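# Place the towel fully inside the basket

## Task

Get all of the towel inside the basket, with every other object left upright on the table.

## Robot and tools

Robot: two six-joint arms, left_arm and right_arm, each ending in a four-digit hand (index, middle, ring, thumb). right_arm has a right hand; left_arm has its mirror-image left hand. Calibrated base positions in the scene frame: left_arm (+0.023, +0.460, +0.016) m, right_arm (+0.025, -0.390, +0.016) m, both nearly unrotated about z. A camera stand sits behind the arms. Cameras: cam_head_left, cam_head_right, cam_high, cam_low, cam_left_wrist, cam_right_wrist, each 672x504.

Frames. Scene frame: origin at table-top height, halfway between the nominal bases. +z is up, +x points out over the table, and left_arm is on the +y side. Image left and right do not match arm names. Reported positions (m), quaternions (wxyz) and velocities use the scene frame and can be a few cm off. Each hand has a hand point just off the palm. Its axes: +z runs along the straight fingers toward the tips, +y points out of the palm face (the palm surface is at y = -0.062 m), and +x runs across the palm away from the thumb on the right hand, toward the thumb on the left hand. Straight fingertips reach about z = +0.12 m. A rigid mast sits on the palm side of the wrist (about z -0.16 to -0.11 m) and can strike things.

The row. Every motion command is a row of 48 numbers, each in [-1, 1], always covering both arms. Order: left arm dx, dy, dz, rx, ry, rz; left hand's 16 hinge goals; left current_limit; left speed; then the same 24 numbers for the right arm. The six pose numbers are an offset, not a pose. They count from that arm's current Hand target and are read along the Hand target's own axes. 1.0 means 0.6 m for dx, dy, dz and 180 degrees for the rotation vector rx, ry, rz. Six zeros re-ask for the Hand target itself. The 16 hinge numbers are absolute goal angles, scaled linearly between each hinge's two stops, in this order: index_mcp, index_abd, index_pip, index_dip, middle_mcp, middle_abd, middle_pip, middle_dip, ring_mcp, ring_abd, ring_pip, ring_dip, thumb_cmc, thumb_axl, thumb_mcp, thumb_ipl. Straight values: _mcp -0.75, _abd 0.00, _pip -0.58, _dip -0.70, thumb_cmc -0.71, thumb_axl -0.68, thumb_mcp -0.23, thumb_ipl -0.17. Moving toward +1 curls fingers toward the palm and swings the thumb round in front of the palm. current_limit maps -1..+1 to 0..550 mA. speed sets hinge speed as (speed+1)/2 of 8.5 rad/s. Both start at +0.4 and -0.6. A zero in a hand slot is a real goal. To leave a hand unchanged, copy back its hand_goal, hand_current_limit and hand_speed.

Tools.
execute_actions(actions, cameras): actions is a list of actions. Each action is up to 15 rows, one per 1/30 s step; a short action repeats its last row. Every row in an action is an offset from the Hand target at that action's start. Images come back only if actions is empty or cameras names them.
move(target, speed, blend, stop_force, zero, blocking, cameras): drives each hand point in a straight line toward the offset row(s). target is one row or a list of up to 15 rows, all counted from the same starting Hand targets. speed is in m/s (0.002 to 3.6, default 0.25), one value or one per target; rotation is capped at twice that in rad/s. blend is a corner radius in m for lists (0 means stop at each target). stop_force (3 to 120 N, shared by both arms) ends an arm's path when its wrist sensor feels that much push; don't use it while turning the hand or when moving away from a contact. zero (default true) re-zeros the sensor before the move. blocking=false returns early but can't be combined with stop_force. Moves last at least 0.5 s and at most 10 s. They don't avoid obstacles or the other arm, and they shouldn't pass close to an arm's own base.
wait(seconds 0 to 10, cameras); stop(cameras) brakes a running move; zoom_image(camera, region [x0,y0,x1,y1] px, at most 504 by 504) enlarges part of the latest image; zero_wrist_force(arm); finished_scene(scene=1) ends the scene for good.

Results. Per arm you get end_effector_position/quat/velocities and Hand target (the last commanded pose after clipping; the next offsets start from it). A hand can rest short of it, so send the gap as an offset. Joint positions and torques are also given. Hand lists follow hinge order: hand_goal, hand_measured, hand_current_ma, and hand_state (moving, goal, blocked, overload). Wrist force and torque are in the end-effector axes. A move adds a move: line, such as done, off_target, moving, held or fault, plus any limits (paced = the pose was clipped, held = steps withheld). Each step, orientation commands are clipped to within 32 degrees of the measured orientation.

Cautions. A net force of about 150 N on an arm, or contact torque at a joint limit (wrist joints 26.3 N m), stops that arm for 10 s. Arms are stiff, so aim only slightly past a firm contact and go slowly. Never let the arms or hands press or collide with each other; the clearance check does not always prevent it. A hinge motor held at 495 mA or more for 5 s shuts down for 10 s, so grip with moderate current. Long holds or stretched poses heat motors, shown by MOTOR HOT before a long stop. Don't drop things, release moving objects, slam, or strike fixed or heavy items. Anything that ends up off the table fails the task. Knocking over other objects spoils the goal. Objects may be nudged by outside pushes, so check with cameras before finishing.

Each tool is called after "Emit:" by a JSON object that holds its "method" and its "body".

## Session

Emit:
{"method": "execute_actions", "body": {"actions": []}}

Scene clock: 0.00 s.
left_arm: end_effector_position=(+0.3924, +0.3465, +0.3618) hand_goal=(-0.754, +0.000, -0.576, -0.696, -0.754, +0.000, -0.576, -0.696, -0.754, +0.000, -0.576, -0.696, -0.714, -0.678, -0.226, -0.168) hand_measured=(-0.754, +0.000, -0.576, -0.696, -0.754, +0.000, -0.576, -0.696, -0.754, +0.000, -0.576, -0.696, -0.714, -0.678, -0.226, -0.168) hand_current_ma=(+0, +0, +0, +0, +0, +0, +0, +0, +0, +0, +0, +0, +0, +0, +0, +0) hand_state=(goal, goal, goal, goal, goal, goal, goal, goal, goal, goal, goal, goal, goal, goal, goal, goal) hand_current_limit=0.40 hand_speed=-0.60 end_effector_quat_wxyz=(-0.183, -0.542, +0.820, -0.018) | right_arm: end_effector_position=(+0.8682, +0.2083, +0.2069) hand_goal=(-0.754, +0.000, -0.576, -0.696, -0.754, +0.000, -0.576, -0.696, -0.754, +0.000, -0.576, -0.696, -0.714, -0.678, -0.226, -0.168) hand_measured=(-0.754, +0.000, -0.576, -0.696, -0.754, +0.000, -0.576, -0.696, -0.754, +0.000, -0.576, -0.696, -0.714, -0.678, -0.226, -0.168) hand_current_ma=(+0, +0, +0, +0, +0, +0, +0, +0, +0, +0, +0, +0, +0, +0, +0, +0) hand_state=(goal, goal, goal, goal, goal, goal, goal, goal, goal, goal, goal, goal, goal, goal, goal, goal) hand_current_limit=0.40 hand_speed=-0.60 end_effector_quat_wxyz=(+0.428, +0.094, +0.892, -0.112)
Joint positions: left_arm=[3.287 -1.617 -1.569 -1.841 1.375 -2.596] | right_arm=[0.565 -0.419 0.606 -2.407 -2.271 -1.019]
Joint velocities: within noise
Joint torques (N m): no reading
Wrist force (N): no reading
Wrist torque (N m): no reading
Wrist force, peak (N): no reading
Hand target: left_arm +0.3924, +0.3465, +0.3618; -0.183, -0.542, +0.820, -0.018 | right_arm +0.8682, +0.2083, +0.2069; +0.428, +0.094, +0.892, -0.112

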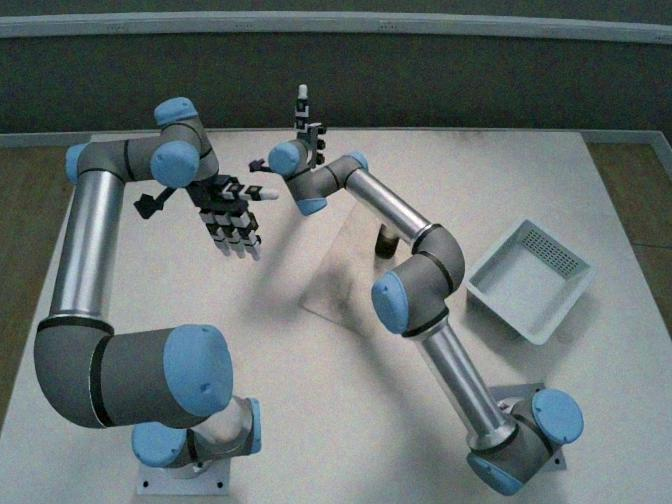

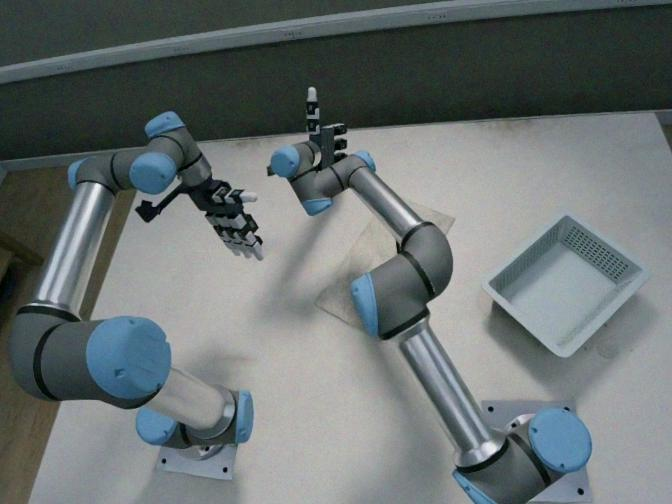

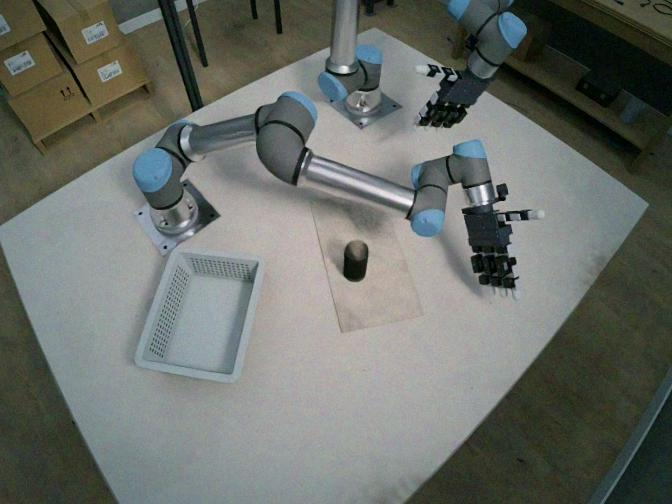

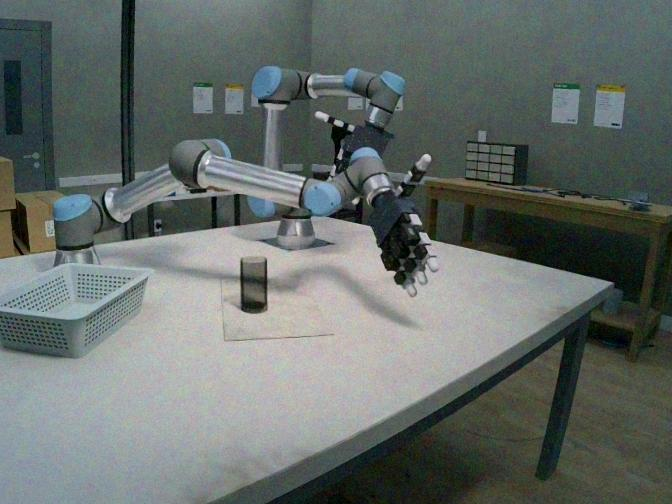

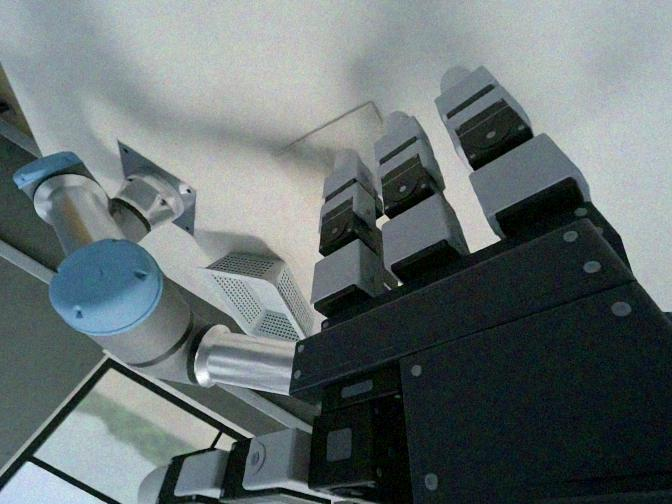

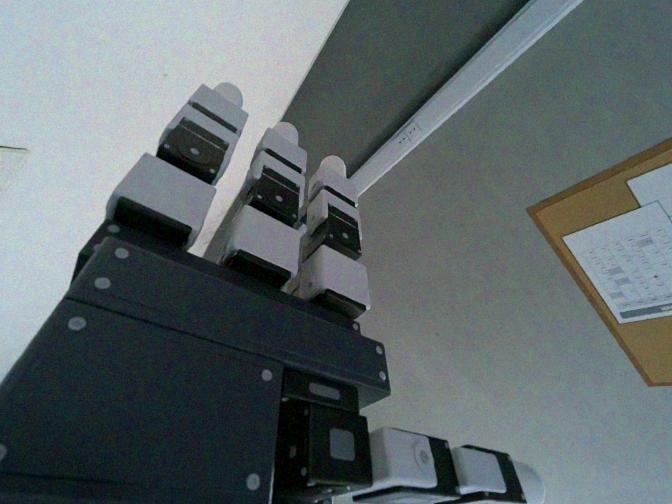

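Emit:
{"method": "zoom_image", "body": {"camera": "cam_high", "region": [120, 60, 520, 400]}}

Emit:
{"method": "zoom_image", "body": {"camera": "cam_low", "region": [0, 130, 440, 400]}}

Scaled by 1.260 from the camera's 672x504 image, which has a finer 960x720 frame.

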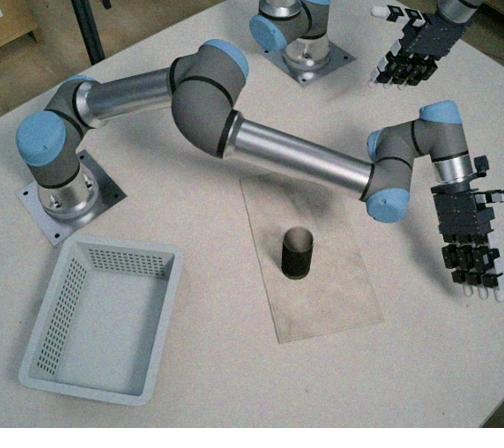

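Scaled by 1.145 from the camera's 672x504 image, which has a finer 960x720 frame.

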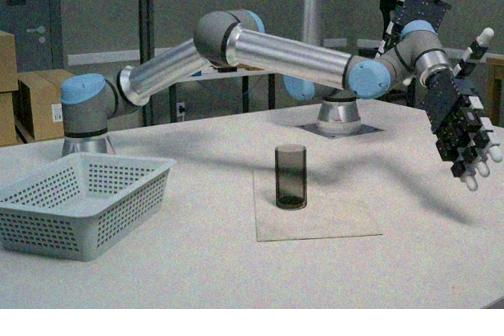

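Emit:
{"method": "move", "body": {"target": [0,0,0,0,0,0,-0.754,0,-0.576,-0.696,-0.754,0,-0.576,-0.696,-0.754,0,-0.576,-0.696,-0.714,-0.678,-0.226,-0.168,0.4,-0.6,-0.043,-0.683,-0.395,-0.074,0.283,-0.062,-0.754,0,-0.576,-0.696,-0.754,0,-0.576,-0.696,-0.754,0,-0.576,-0.696,-0.714,-0.678,-0.226,-0.168,0.4,-0.6], "cameras": ["all"]}}

Scene clock: 78.80 s.
left_arm: end_effector_position=(+0.3924, +0.3465, +0.3618) hand_goal=(-0.754, +0.000, -0.576, -0.696, -0.754, +0.000, -0.576, -0.696, -0.754, +0.000, -0.576, -0.696, -0.714, -0.678, -0.226, -0.168) hand_measured=(-0.754, +0.000, -0.576, -0.696, -0.754, +0.000, -0.576, -0.696, -0.754, +0.000, -0.576, -0.696, -0.714, -0.678, -0.224, -0.168) hand_current_ma=(+1, +0, +0, +0, +1, +0, +0, +0, +1, +0, +0, +0, +0, +0, +2, +0) hand_state=(goal, goal, goal, goal, goal, goal, goal, goal, goal, goal, goal, goal, goal, goal, goal, goal) hand_current_limit=0.40 hand_speed=-0.60 end_effector_quat_wxyz=(-0.183, -0.542, +0.820, -0.018) | right_arm: end_effector_position=(+0.6000, -0.1193, +0.4202) hand_goal=(-0.754, +0.000, -0.576, -0.696, -0.754, +0.000, -0.576, -0.696, -0.754, +0.000, -0.576, -0.696, -0.714, -0.678, -0.226, -0.168) hand_measured=(-0.754, +0.000, -0.576, -0.696, -0.754, +0.000, -0.576, -0.696, -0.754, +0.000, -0.576, -0.696, -0.714, -0.678, -0.224, -0.168) hand_current_ma=(+1, +1, -1, +0, +1, +1, -1, +0, +1, +0, -1, +0, +0, +1, +5, +0) hand_state=(goal, goal, goal, goal, goal, goal, goal, goal, goal, goal, goal, goal, goal, goal, goal, goal) hand_current_limit=0.40 hand_speed=-0.60 end_effector_quat_wxyz=(+0.000, +0.001, +1.000, +0.000)
Joint positions: left_arm=[3.287 -1.617 -1.569 -1.841 1.375 -2.596] | right_arm=[0.072 -1.382 1.244 -1.432 -1.57 -1.477]
Joint torques (N m): left_arm=[1.13 22.89 21.56 1.54 -0.34 -0.26] | right_arm=[-12.91 -44.34 -32.11 0.31 1.46 -2.57]
Wrist force (N): left_arm=[-0.3 -0.1 0.2] | right_arm=[1.3 -1.1 -0.9]
Wrist torque (N m): left_arm=[-0.03 0.05 -0.02] | right_arm=[-0.07 0.00 0.18]
Wrist force, peak (N): left_arm=[-0.4 0.1 -0.1] | right_arm=[1.9 -2.0 -1.3]
Hand target: left_arm +0.3924, +0.3465, +0.3618; -0.183, -0.542, +0.820, -0.018 | right_arm +0.6000, -0.1193, +0.4202; -0.001, +0.000, +1.000, +0.000
Off the commanded pose: left_arm 0.000 m, 0 deg | right_arm 0.000 m, 0 deg.
move: done

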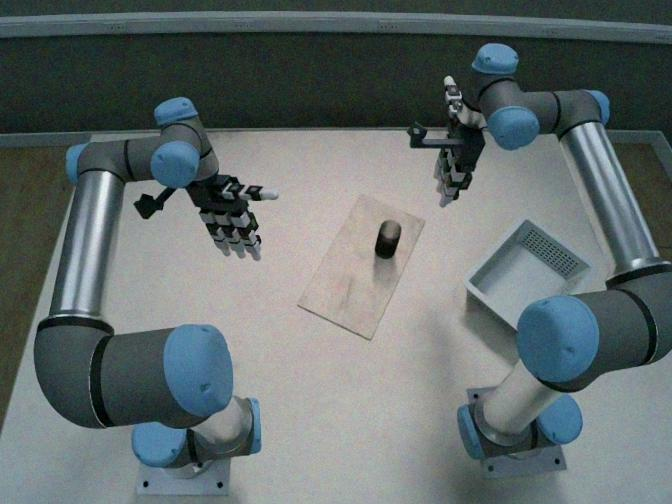

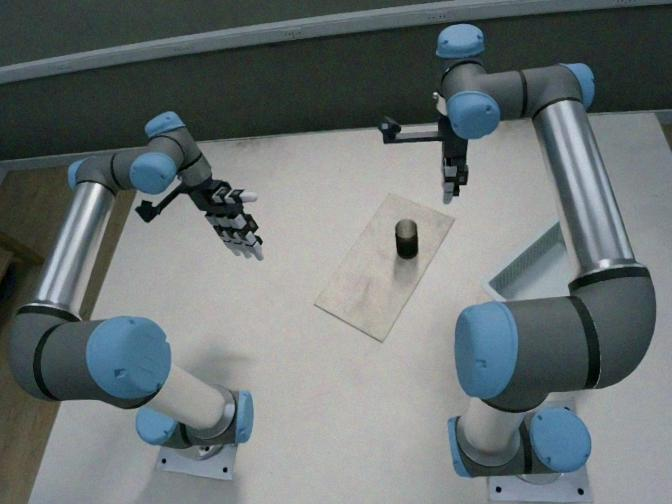

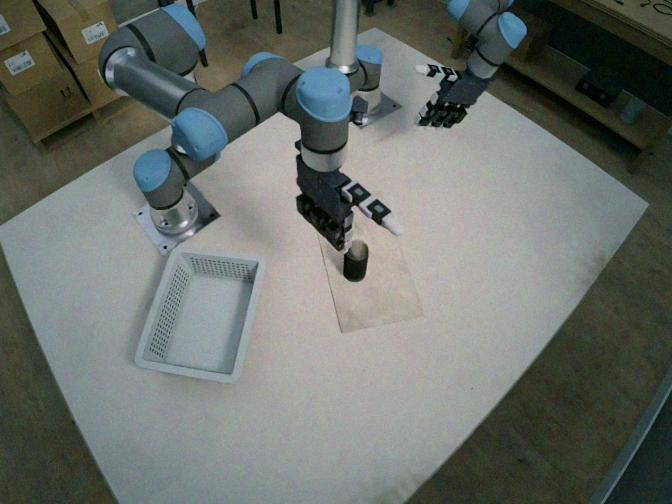

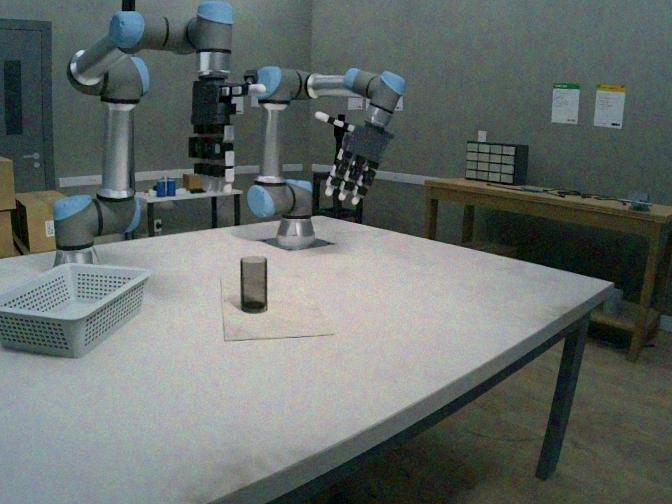

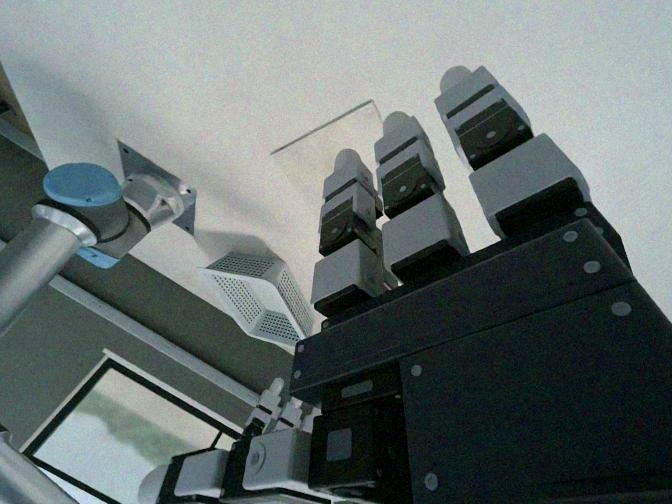

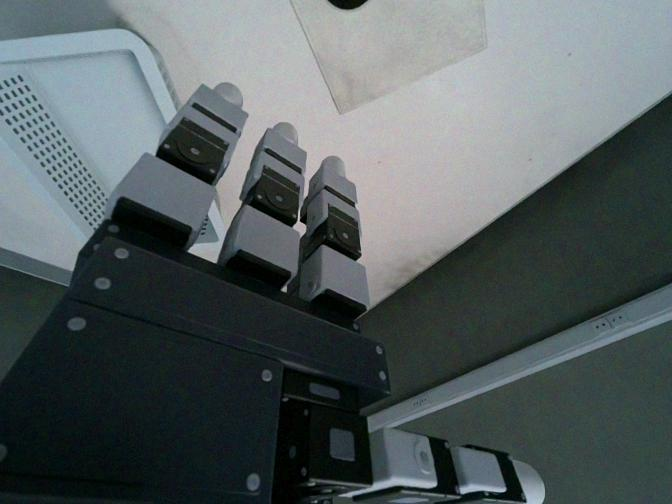

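Emit:
{"method": "zoom_image", "body": {"camera": "cam_high", "region": [280, 60, 440, 340]}}

Emit:
{"method": "zoom_image", "body": {"camera": "cam_head_left", "region": [280, 60, 620, 360]}}

Emit:
{"method": "zoom_image", "body": {"camera": "cam_low", "region": [160, 180, 360, 360]}}

Scaled by 1.800 from the camera's 672x504 image, which has a finer 960x720 frame.

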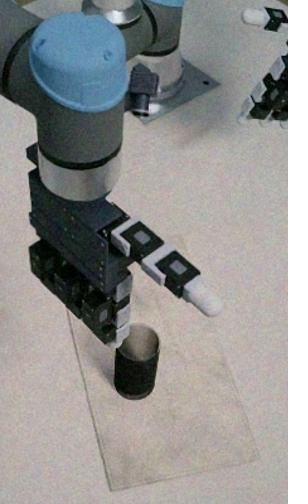

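Scaled by 1.482 from the camera's 672x504 image, which has a finer 960x720 frame.

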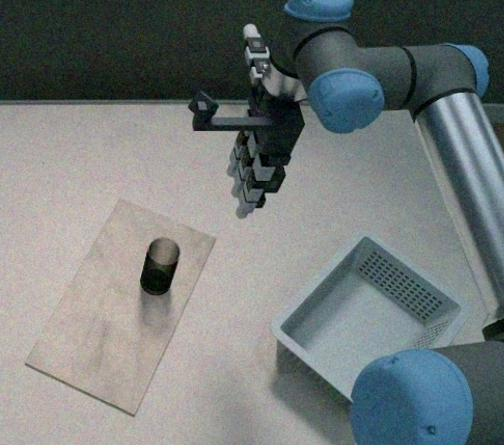

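Scaled by 2.520 from the camera's 672x504 image, which has a finer 960x720 frame.

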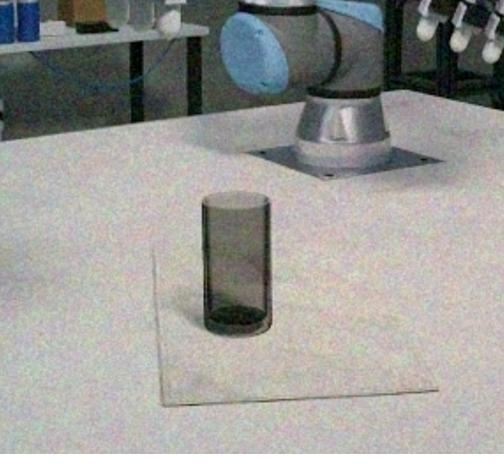

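Emit:
{"method": "move", "body": {"target": [0.0757,-0.1695,0.1057,0.482,0.339,-0.290,-0.754,0,-0.576,-0.696,-0.754,0,-0.576,-0.696,-0.754,0,-0.576,-0.696,0.76,-0.678,-0.226,-0.168,0.4,-0.6,0.333,-0.55,0,0,0,0,-0.754,0,-0.576,-0.696,-0.754,0,-0.576,-0.696,-0.754,0,-0.576,-0.696,-0.714,-0.678,-0.226,-0.168,0.4,-0.6], "cameras": ["all"]}}

Scene clock: 191.40 s.
left_arm: end_effector_position=(+0.4501, +0.2501, +0.3000) hand_goal=(-0.754, +0.000, -0.576, -0.696, -0.754, +0.000, -0.576, -0.696, -0.754, +0.000, -0.576, -0.696, +0.760, -0.678, -0.226, -0.168) hand_measured=(-0.754, +0.002, -0.576, -0.696, -0.754, +0.002, -0.576, -0.696, -0.754, +0.002, -0.576, -0.696, +0.766, -0.678, -0.224, -0.168) hand_current_ma=(+1, +1, +0, +0, +1, +1, +0, +0, +1, +1, +0, +0, +8, +0, +2, +0) hand_state=(goal, goal, goal, goal, goal, goal, goal, goal, goal, goal, goal, goal, goal, goal, goal, goal) hand_current_limit=0.40 hand_speed=-0.60 end_effector_quat_wxyz=(+0.122, +0.696, -0.123, +0.696) | right_arm: end_effector_position=(+0.3998, -0.4491, +0.4202) hand_goal=(-0.754, +0.000, -0.576, -0.696, -0.754, +0.000, -0.576, -0.696, -0.754, +0.000, -0.576, -0.696, -0.714, -0.678, -0.226, -0.168) hand_measured=(-0.754, +0.000, -0.576, -0.696, -0.754, +0.000, -0.576, -0.696, -0.754, +0.000, -0.576, -0.696, -0.714, -0.678, -0.224, -0.168) hand_current_ma=(+1, +1, -1, +0, +1, +1, -1, +0, +1, +0, -1, +0, +0, +1, +5, +0) hand_state=(goal, goal, goal, goal, goal, goal, goal, goal, goal, goal, goal, goal, goal, goal, goal, goal) hand_current_limit=0.40 hand_speed=-0.60 end_effector_quat_wxyz=(-0.001, +0.000, +1.000, +0.000)
Joint positions: left_arm=[3.538 -1.98 -2.636 1.475 0.858 -4.711] | right_arm=[-0.766 -1.879 1.709 -1.399 -1.571 -2.316]
Joint torques (N m): left_arm=[-12.78 13.15 10.37 2.93 2.03 -2.85] | right_arm=[-13.78 -22.58 -14.91 0.26 1.63 -2.69]
Wrist force (N): left_arm=[2.3 0.2 3.0] | right_arm=[1.0 -1.0 -0.7]
Wrist torque (N m): left_arm=[-0.26 0.09 0.37] | right_arm=[-0.05 0.04 0.15]
Wrist force, peak (N): left_arm=[2.4 0.0 3.1] | right_arm=[1.5 -1.5 -0.7]
Hand target: left_arm +0.4501, +0.2501, +0.3000; +0.122, +0.696, -0.123, +0.696 | right_arm +0.3998, -0.4491, +0.4202; -0.001, +0.000, +1.000, +0.000
Off the commanded pose: left_arm 0.000 m, 0 deg | right_arm 0.000 m, 0 deg.
move: done

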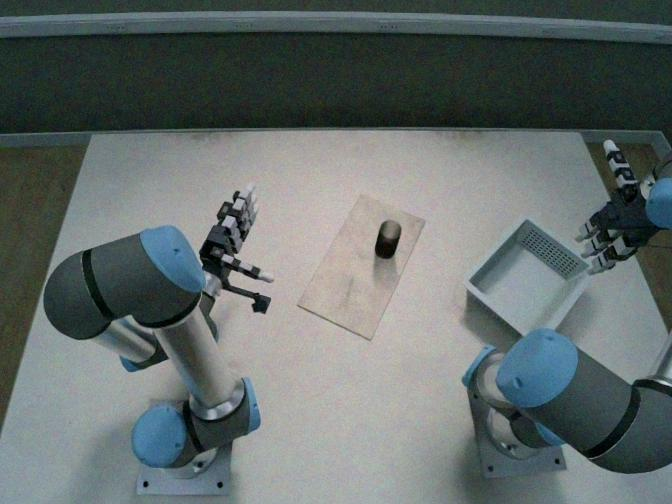

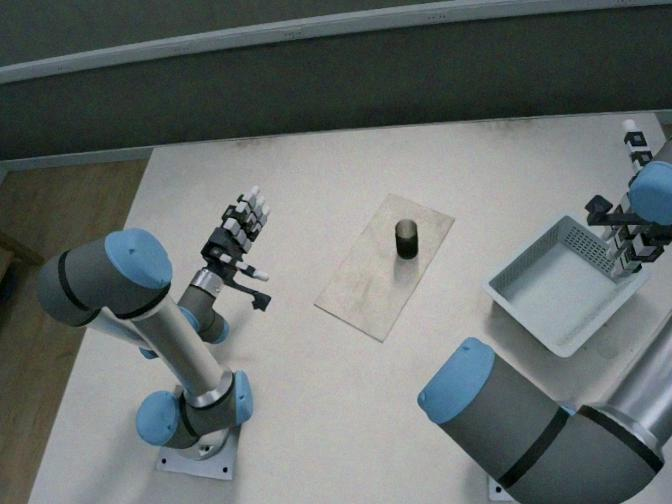

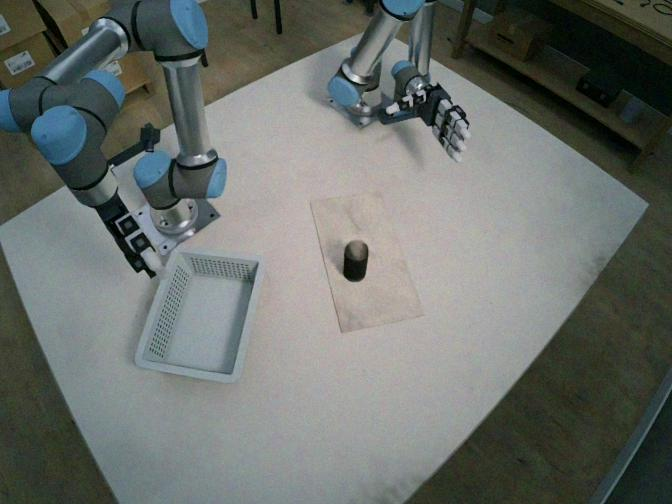

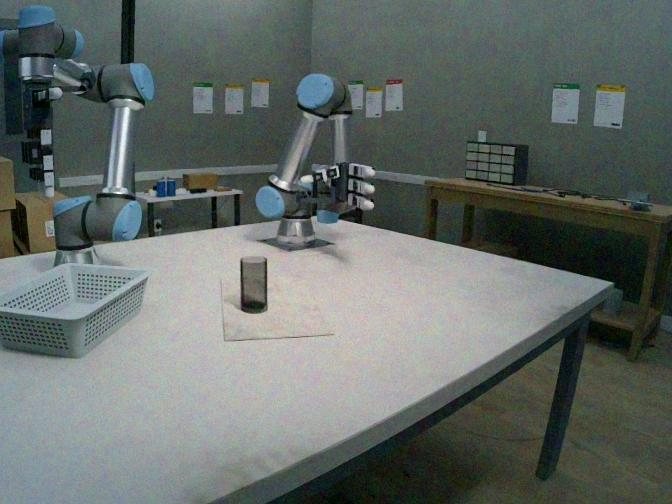

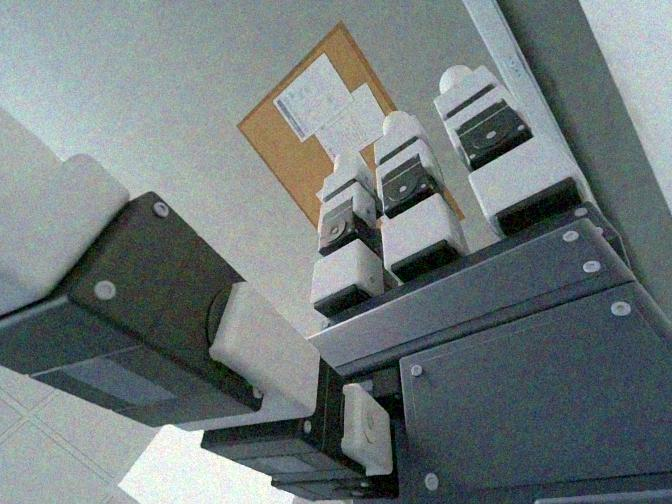

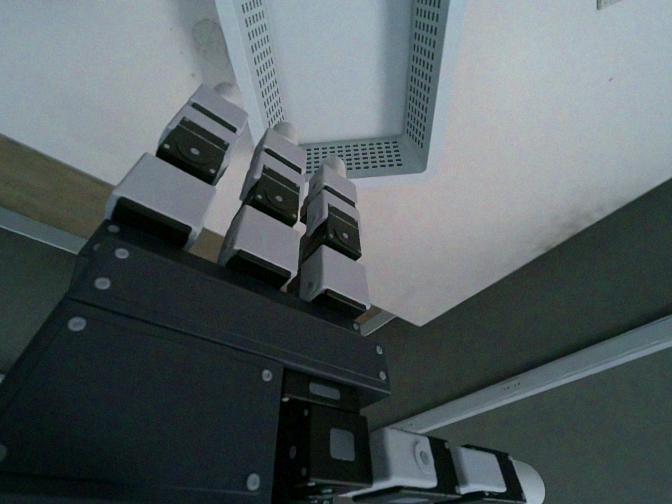

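Emit:
{"method": "zoom_image", "body": {"camera": "cam_low", "region": [220, 60, 420, 260]}}

Emit:
{"method": "zoom_image", "body": {"camera": "cam_high", "region": [300, 0, 500, 200]}}

Scaled by 2.520 from the camera's 672x504 image, which has a finer 960x720 frame.

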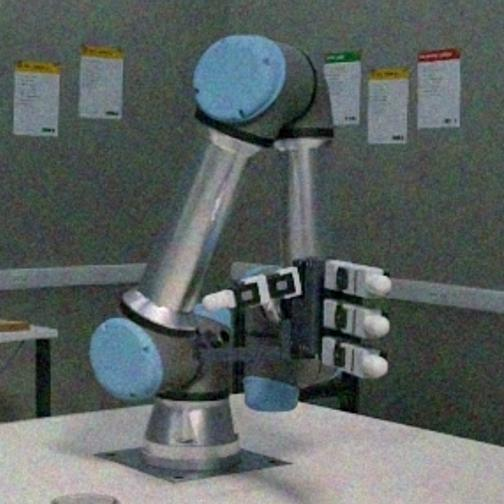

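Scaled by 2.520 from the camera's 672x504 image, which has a finer 960x720 frame.

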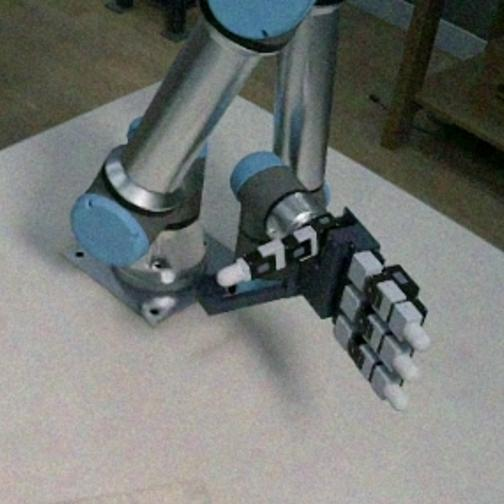

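Emit:
{"method": "move", "body": {"target": [-0.1667,0.296,0.4395,0,-0.0444,0,-0.754,0,-0.576,-0.696,-0.754,0,-0.576,-0.696,-0.754,0,-0.576,-0.696,0.76,-0.678,-0.226,-0.168,0.4,-0.6,0,0,0,0,0,0,-0.754,0,-0.576,-0.696,-0.754,0,-0.576,-0.696,-0.754,0,-0.576,-0.696,-0.714,-0.678,-0.226,-0.168,0.4,-0.6], "cameras": ["all"]}}

Scene clock: 219.77 s.
left_arm: end_effector_position=(+0.6372, -0.0067, +0.1997) hand_goal=(-0.754, +0.000, -0.576, -0.696, -0.754, +0.000, -0.576, -0.696, -0.754, +0.000, -0.576, -0.696, +0.760, -0.678, -0.226, -0.168) hand_measured=(-0.754, +0.002, -0.576, -0.696, -0.754, +0.002, -0.576, -0.696, -0.754, +0.002, -0.576, -0.696, +0.766, -0.678, -0.224, -0.168) hand_current_ma=(+1, +1, +0, +0, +1, +1, +0, +0, +1, +1, +0, +0, +8, +0, +2, +0) hand_state=(goal, goal, goal, goal, goal, goal, goal, goal, goal, goal, goal, goal, goal, goal, goal, goal) hand_current_limit=0.40 hand_speed=-0.60 end_effector_quat_wxyz=(+0.113, +0.743, -0.131, +0.646) | right_arm: end_effector_position=(+0.3998, -0.4491, +0.4202) hand_goal=(-0.754, +0.000, -0.576, -0.696, -0.754, +0.000, -0.576, -0.696, -0.754, +0.000, -0.576, -0.696, -0.714, -0.678, -0.226, -0.168) hand_measured=(-0.754, +0.000, -0.576, -0.696, -0.754, +0.000, -0.576, -0.696, -0.754, +0.000, -0.576, -0.696, -0.714, -0.678, -0.224, -0.168) hand_current_ma=(+1, +1, -1, +0, +1, +1, -1, +0, +1, +0, -1, +0, +0, +1, +5, +0) hand_state=(goal, goal, goal, goal, goal, goal, goal, goal, goal, goal, goal, goal, goal, goal, goal, goal) hand_current_limit=0.40 hand_speed=-0.60 end_effector_quat_wxyz=(-0.001, +0.000, +1.000, +0.000)
Joint positions: left_arm=[2.806 -2.416 -1.828 0.962 1.591 -4.714] | right_arm=[-0.766 -1.879 1.709 -1.399 -1.571 -2.316]
Joint torques (N m): left_arm=[-11.87 35.3 17.84 0.31 2.18 -2.97] | right_arm=[-13.69 -22.77 -14.11 0.34 1.44 -2.57]
Wrist force (N): left_arm=[2.7 -0.1 2.8] | right_arm=[1.0 -0.9 -0.7]
Wrist torque (N m): left_arm=[-0.27 0.00 0.41] | right_arm=[-0.05 0.03 0.16]
Wrist force, peak (N): left_arm=[2.5 0.8 3.7] | right_arm=[1.3 -1.2 -0.6]
Hand target: left_arm +0.6373, -0.0067, +0.1997; +0.113, +0.743, -0.131, +0.646 | right_arm +0.3998, -0.4491, +0.4202; -0.001, +0.000, +1.000, +0.000
Off the commanded pose: left_arm 0.000 m, 0 deg | right_arm 0.000 m, 0 deg.
move: done

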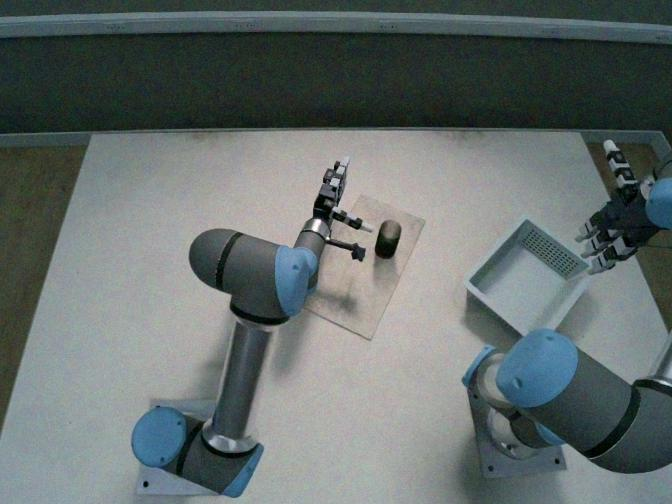

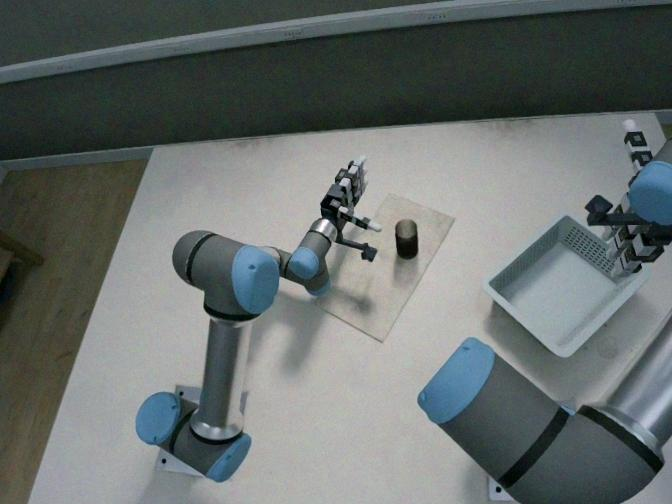

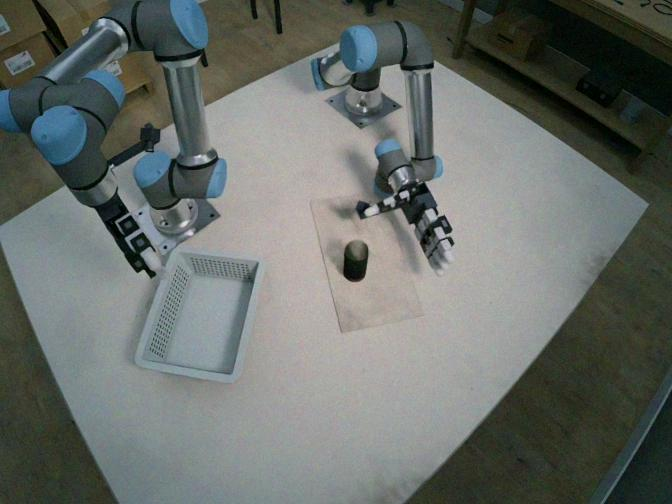

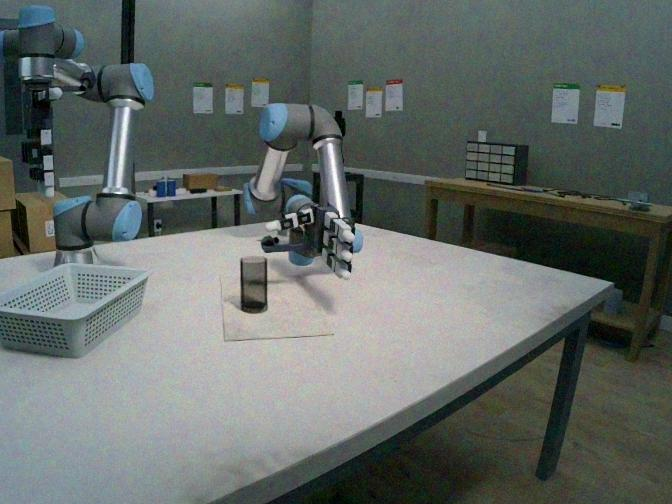

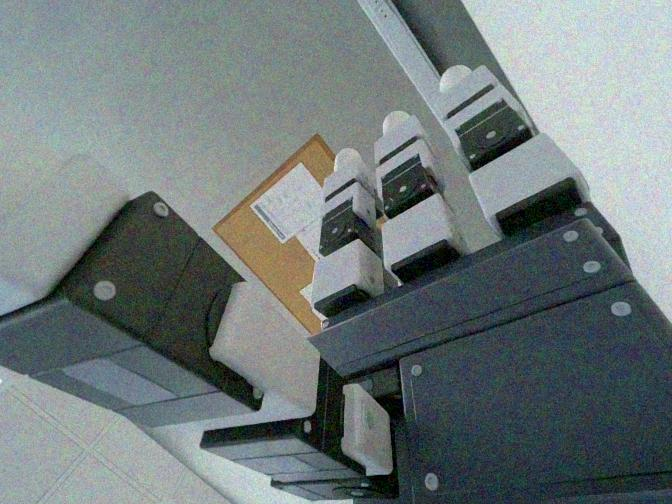

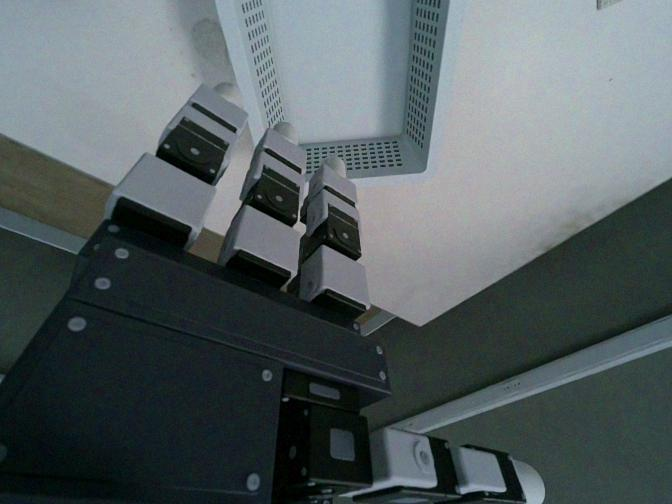

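Emit:
{"method": "move", "body": {"target": [-0.1402,0,0.0195,0,0,0,-0.754,0,-0.576,-0.696,-0.754,0,-0.576,-0.696,-0.754,0,-0.576,-0.696,0.76,-0.678,-0.226,-0.168,0.4,-0.6,0,0,0,0,0,0,-0.754,0,-0.576,-0.696,-0.754,0,-0.576,-0.696,-0.754,0,-0.576,-0.696,-0.714,-0.678,-0.226,-0.168,0.4,-0.6], "cameras": ["cam_head_left","cam_head_right","cam_high","cam_low","cam_left_wrist"], "speed": 0.08, "stop_force": 15}}

Emit:
{"method": "zoom_image", "body": {"camera": "cam_low", "region": [200, 180, 400, 360]}}

Emit:
{"method": "zoom_image", "body": {"camera": "cam_high", "region": [300, 130, 500, 350]}}

Emit:
{"method": "zoom_image", "body": {"camera": "cam_head_right", "region": [280, 120, 480, 340]}}

Scene clock: 227.37 s.
left_arm: end_effector_position=(+0.6374, -0.0068, +0.1535) hand_goal=(-0.754, +0.000, -0.576, -0.696, -0.754, +0.000, -0.576, -0.696, -0.754, +0.000, -0.576, -0.696, +0.760, -0.678, -0.226, -0.168) hand_measured=(-0.754, +0.002, -0.576, -0.696, -0.754, +0.002, -0.576, -0.696, -0.754, +0.002, -0.576, -0.696, +0.768, -0.678, -0.224, -0.168) hand_current_ma=(+1, +2, +0, +0, +1, +2, +0, +0, +1, +2, +0, +0, +11, +0, +2, +0) hand_state=(goal, goal, goal, goal, goal, goal, goal, goal, goal, goal, goal, goal, goal, goal, goal, goal) hand_current_limit=0.40 hand_speed=-0.60 end_effector_quat_wxyz=(+0.113, +0.743, -0.131, +0.646) | right_arm: end_effector_position=(+0.3998, -0.4491, +0.4202) hand_goal=(-0.754, +0.000, -0.576, -0.696, -0.754, +0.000, -0.576, -0.696, -0.754, +0.000, -0.576, -0.696, -0.714, -0.678, -0.226, -0.168) hand_measured=(-0.754, +0.000, -0.576, -0.696, -0.754, +0.000, -0.576, -0.696, -0.754, +0.000, -0.576, -0.696, -0.714, -0.678, -0.224, -0.168) hand_current_ma=(+1, +1, -1, +0, +1, +1, -1, +0, +1, +0, -1, +0, +0, +1, +5, +0) hand_state=(goal, goal, goal, goal, goal, goal, goal, goal, goal, goal, goal, goal, goal, goal, goal, goal) hand_current_limit=0.40 hand_speed=-0.60 end_effector_quat_wxyz=(-0.001, +0.000, +1.000, +0.000)
Joint positions: left_arm=[2.806 -2.518 -1.801 1.038 1.59 -4.714] | right_arm=[-0.766 -1.879 1.709 -1.399 -1.571 -2.316]
Joint torques (N m): left_arm=[-0.02 39.44 10.63 2.14 -0.08 -0.22] | right_arm=[-13.87 -22.96 -14.94 0.46 1.63 -2.62]
Wrist force (N): left_arm=[2.7 -0.1 2.9] | right_arm=[1.2 -1.1 -0.7]
Wrist torque (N m): left_arm=[-0.27 0.01 0.39] | right_arm=[-0.07 0.00 0.17]
Wrist force, peak (N): left_arm=[4.0 -0.1 2.5] | right_arm=[1.3 -1.0 -0.8]
Hand target: left_arm +0.6374, -0.0068, +0.1535; +0.113, +0.743, -0.131, +0.646 (not the last commanded pose) | right_arm +0.3998, -0.4491, +0.4202; -0.001, +0.000, +1.000, +0.000
Off the commanded pose: left_arm 0.039 m, 0 deg | right_arm 0.000 m, 0 deg.
FORCE FAULT: contact force on the left arm reached its limit, and that arm stopped. The contact can be on any part of that arm, not only on its tool. That arm's remaining commands of this call were not run. That arm is still stopped at the end of this call. That arm stays stopped for about 10 more seconds. Until then a move that you send moves the other arm only, and its call returns only when the move has ended. Once the stop has ended, the next robot result says so. If the stop ends while you think or write, that arm runs what you send next, counted from a new Hand target: where the arm stands when the stop ends. While its stop runs, that arm, its gripper or tool too, takes no new command. Until it ends, the stop uses up actions while you think or wait. An arm that is not stopped still takes commands.
move: fault (left_arm)
Images, in order (width x height): cam_head_left 672x504, cam_head_right 672x504, cam_high 672x504, cam_low 672x504, cam_left_wrist 672x504.

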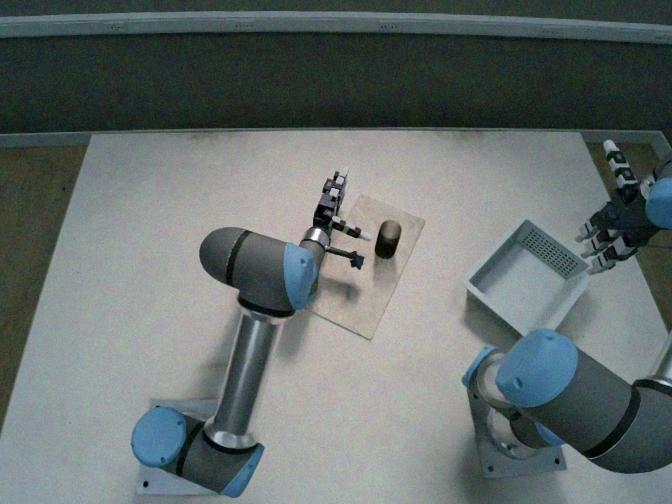

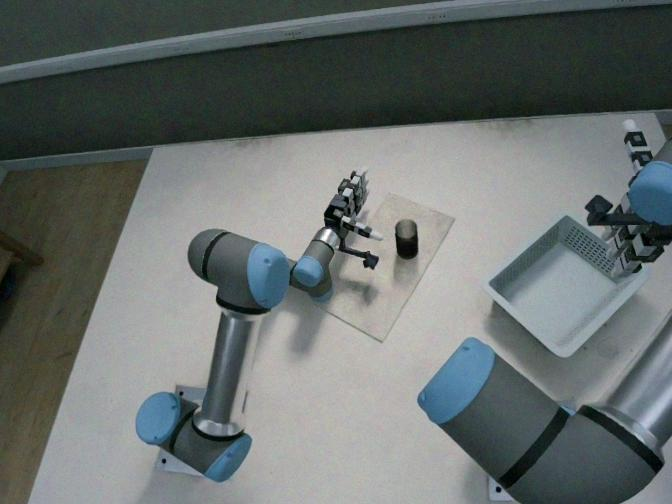

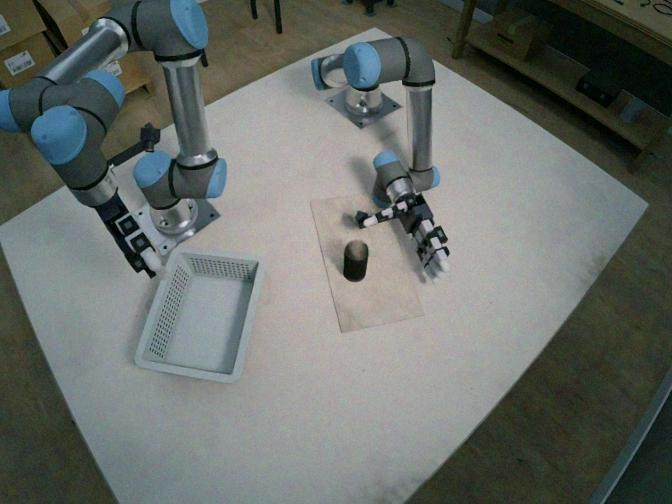

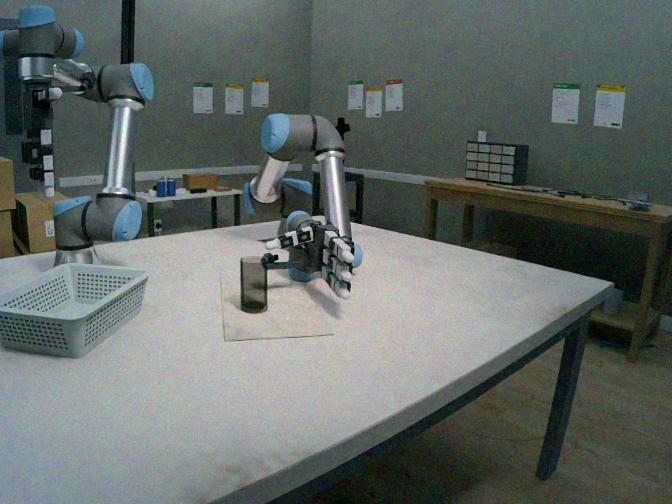

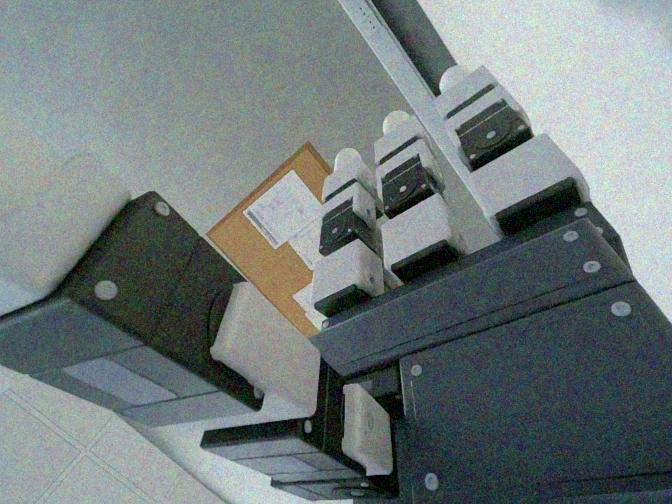

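Scaled by 2.520 from the camera's 672x504 image, which has a finer 960x720 frame.

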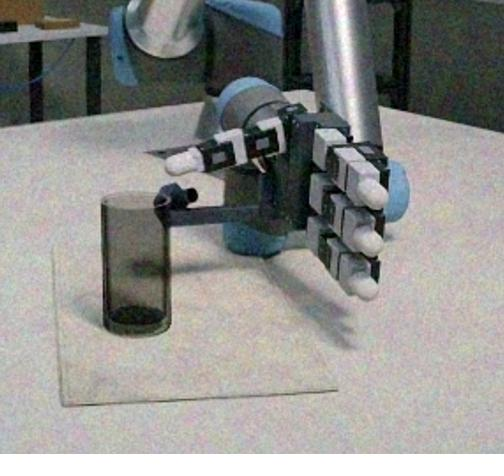

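Scaled by 2.291 from the camera's 672x504 image, which has a finer 960x720 frame.

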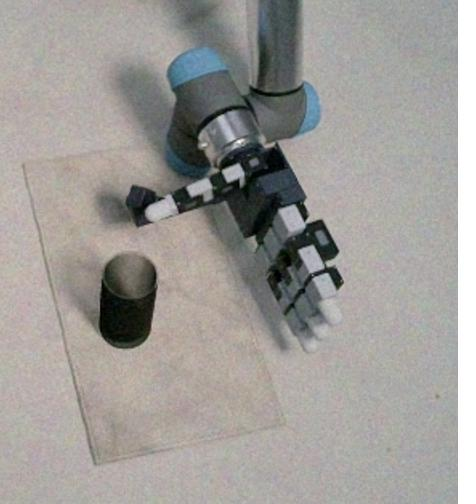

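Scaled by 2.291 from the camera's 672x504 image, which has a finer 960x720 frame.

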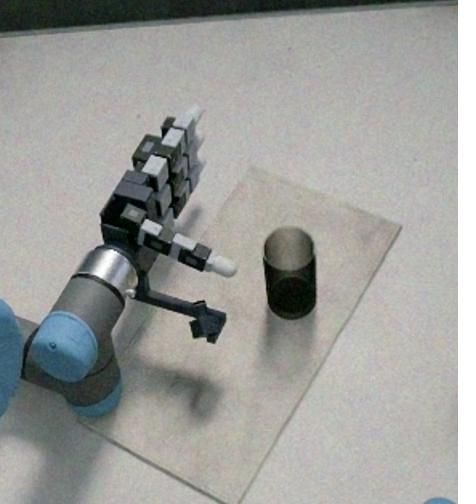

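Emit:
{"method": "wait", "body": {"seconds": 1, "cameras": ["cam_low","cam_high"]}}

Scene clock: 370.97 s.
left_arm: end_effector_position=(+0.6374, -0.0068, +0.1535) hand_goal=(-0.754, +0.000, -0.576, -0.696, -0.754, +0.000, -0.576, -0.696, -0.754, +0.000, -0.576, -0.696, +0.760, -0.678, -0.226, -0.168) hand_measured=(-0.754, +0.002, -0.576, -0.696, -0.754, +0.002, -0.576, -0.696, -0.754, +0.002, -0.576, -0.696, +0.768, -0.678, -0.224, -0.168) hand_current_ma=(+1, +2, +0, +0, +1, +2, +0, +0, +1, +2, +0, +0, +11, +0, +2, +0) hand_state=(goal, goal, goal, goal, goal, goal, goal, goal, goal, goal, goal, goal, goal, goal, goal, goal) hand_current_limit=0.40 hand_speed=-0.60 end_effector_quat_wxyz=(+0.113, +0.743, -0.131, +0.646) | right_arm: end_effector_position=(+0.3998, -0.4491, +0.4202) hand_goal=(-0.754, +0.000, -0.576, -0.696, -0.754, +0.000, -0.576, -0.696, -0.754, +0.000, -0.576, -0.696, -0.714, -0.678, -0.226, -0.168) hand_measured=(-0.754, +0.000, -0.576, -0.696, -0.754, +0.000, -0.576, -0.696, -0.754, +0.000, -0.576, -0.696, -0.714, -0.678, -0.224, -0.168) hand_current_ma=(+1, +1, -1, +0, +1, +1, -1, +0, +1, +0, -1, +0, +0, +1, +5, +0) hand_state=(goal, goal, goal, goal, goal, goal, goal, goal, goal, goal, goal, goal, goal, goal, goal, goal) hand_current_limit=0.40 hand_speed=-0.60 end_effector_quat_wxyz=(-0.001, +0.000, +1.000, +0.000)
Joint positions: left_arm=[2.806 -2.518 -1.801 1.038 1.59 -4.714] | right_arm=[-0.766 -1.879 1.709 -1.399 -1.571 -2.316]
Joint torques (N m): left_arm=[0.15 42.14 9.48 2.12 -0.01 -0.35] | right_arm=[-13.94 -22.43 -15.2 0.26 1.7 -2.59]
Wrist force (N): left_arm=[2.4 -0.2 2.6] | right_arm=[1.1 -1.0 -0.7]
Wrist torque (N m): left_arm=[-0.26 0.04 0.37] | right_arm=[-0.05 0.02 0.17]
Wrist force, peak (N): left_arm=[2.8 -0.1 2.9] | right_arm=[1.3 -1.2 -0.7]
Hand target: left_arm +0.6374, -0.0068, +0.1535; +0.113, +0.743, -0.131, +0.646 (not the last commanded pose) | right_arm +0.3998, -0.4491, +0.4202; -0.001, +0.000, +1.000, +0.000
Off the commanded pose: left_arm 0.039 m, 0 deg | right_arm 0.000 m, 0 deg.
FORCE FAULT, CONTINUED: the left arm's stop, for the force fault that an earlier result reported, is over. The rest of the stop counts as 19 of the actions that you can send in this scene. During its stop the left arm's controller moved it back a little. That arm's target is now where it stood when the stop ended, not its last command. That arm accepts commands again.
wait: 1.00 s; at rest from the start
Images, in order (width x height): cam_high 672x504, cam_low 672x504.

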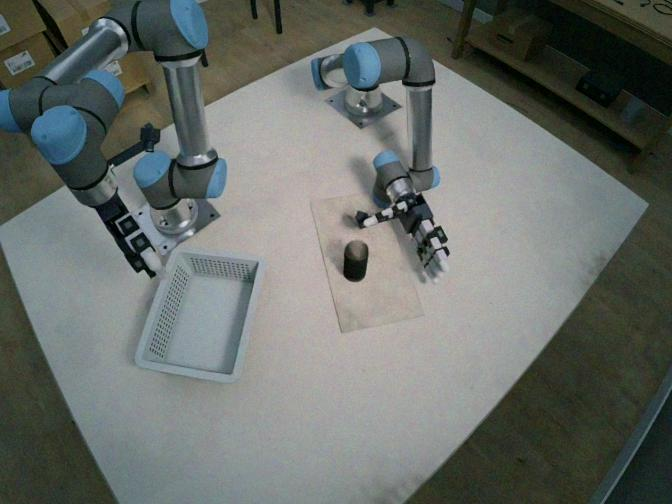

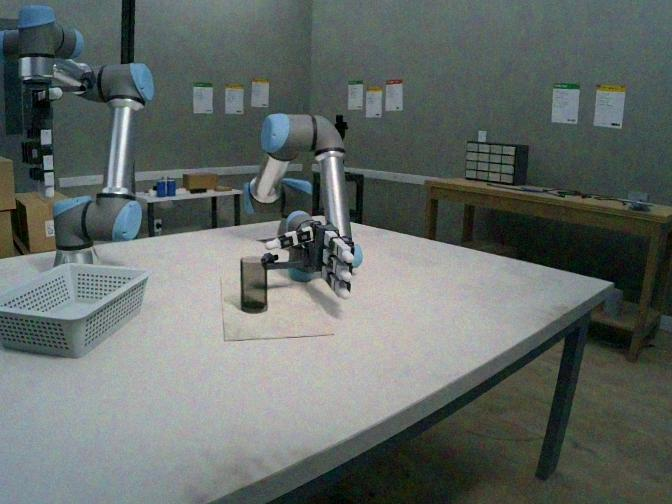

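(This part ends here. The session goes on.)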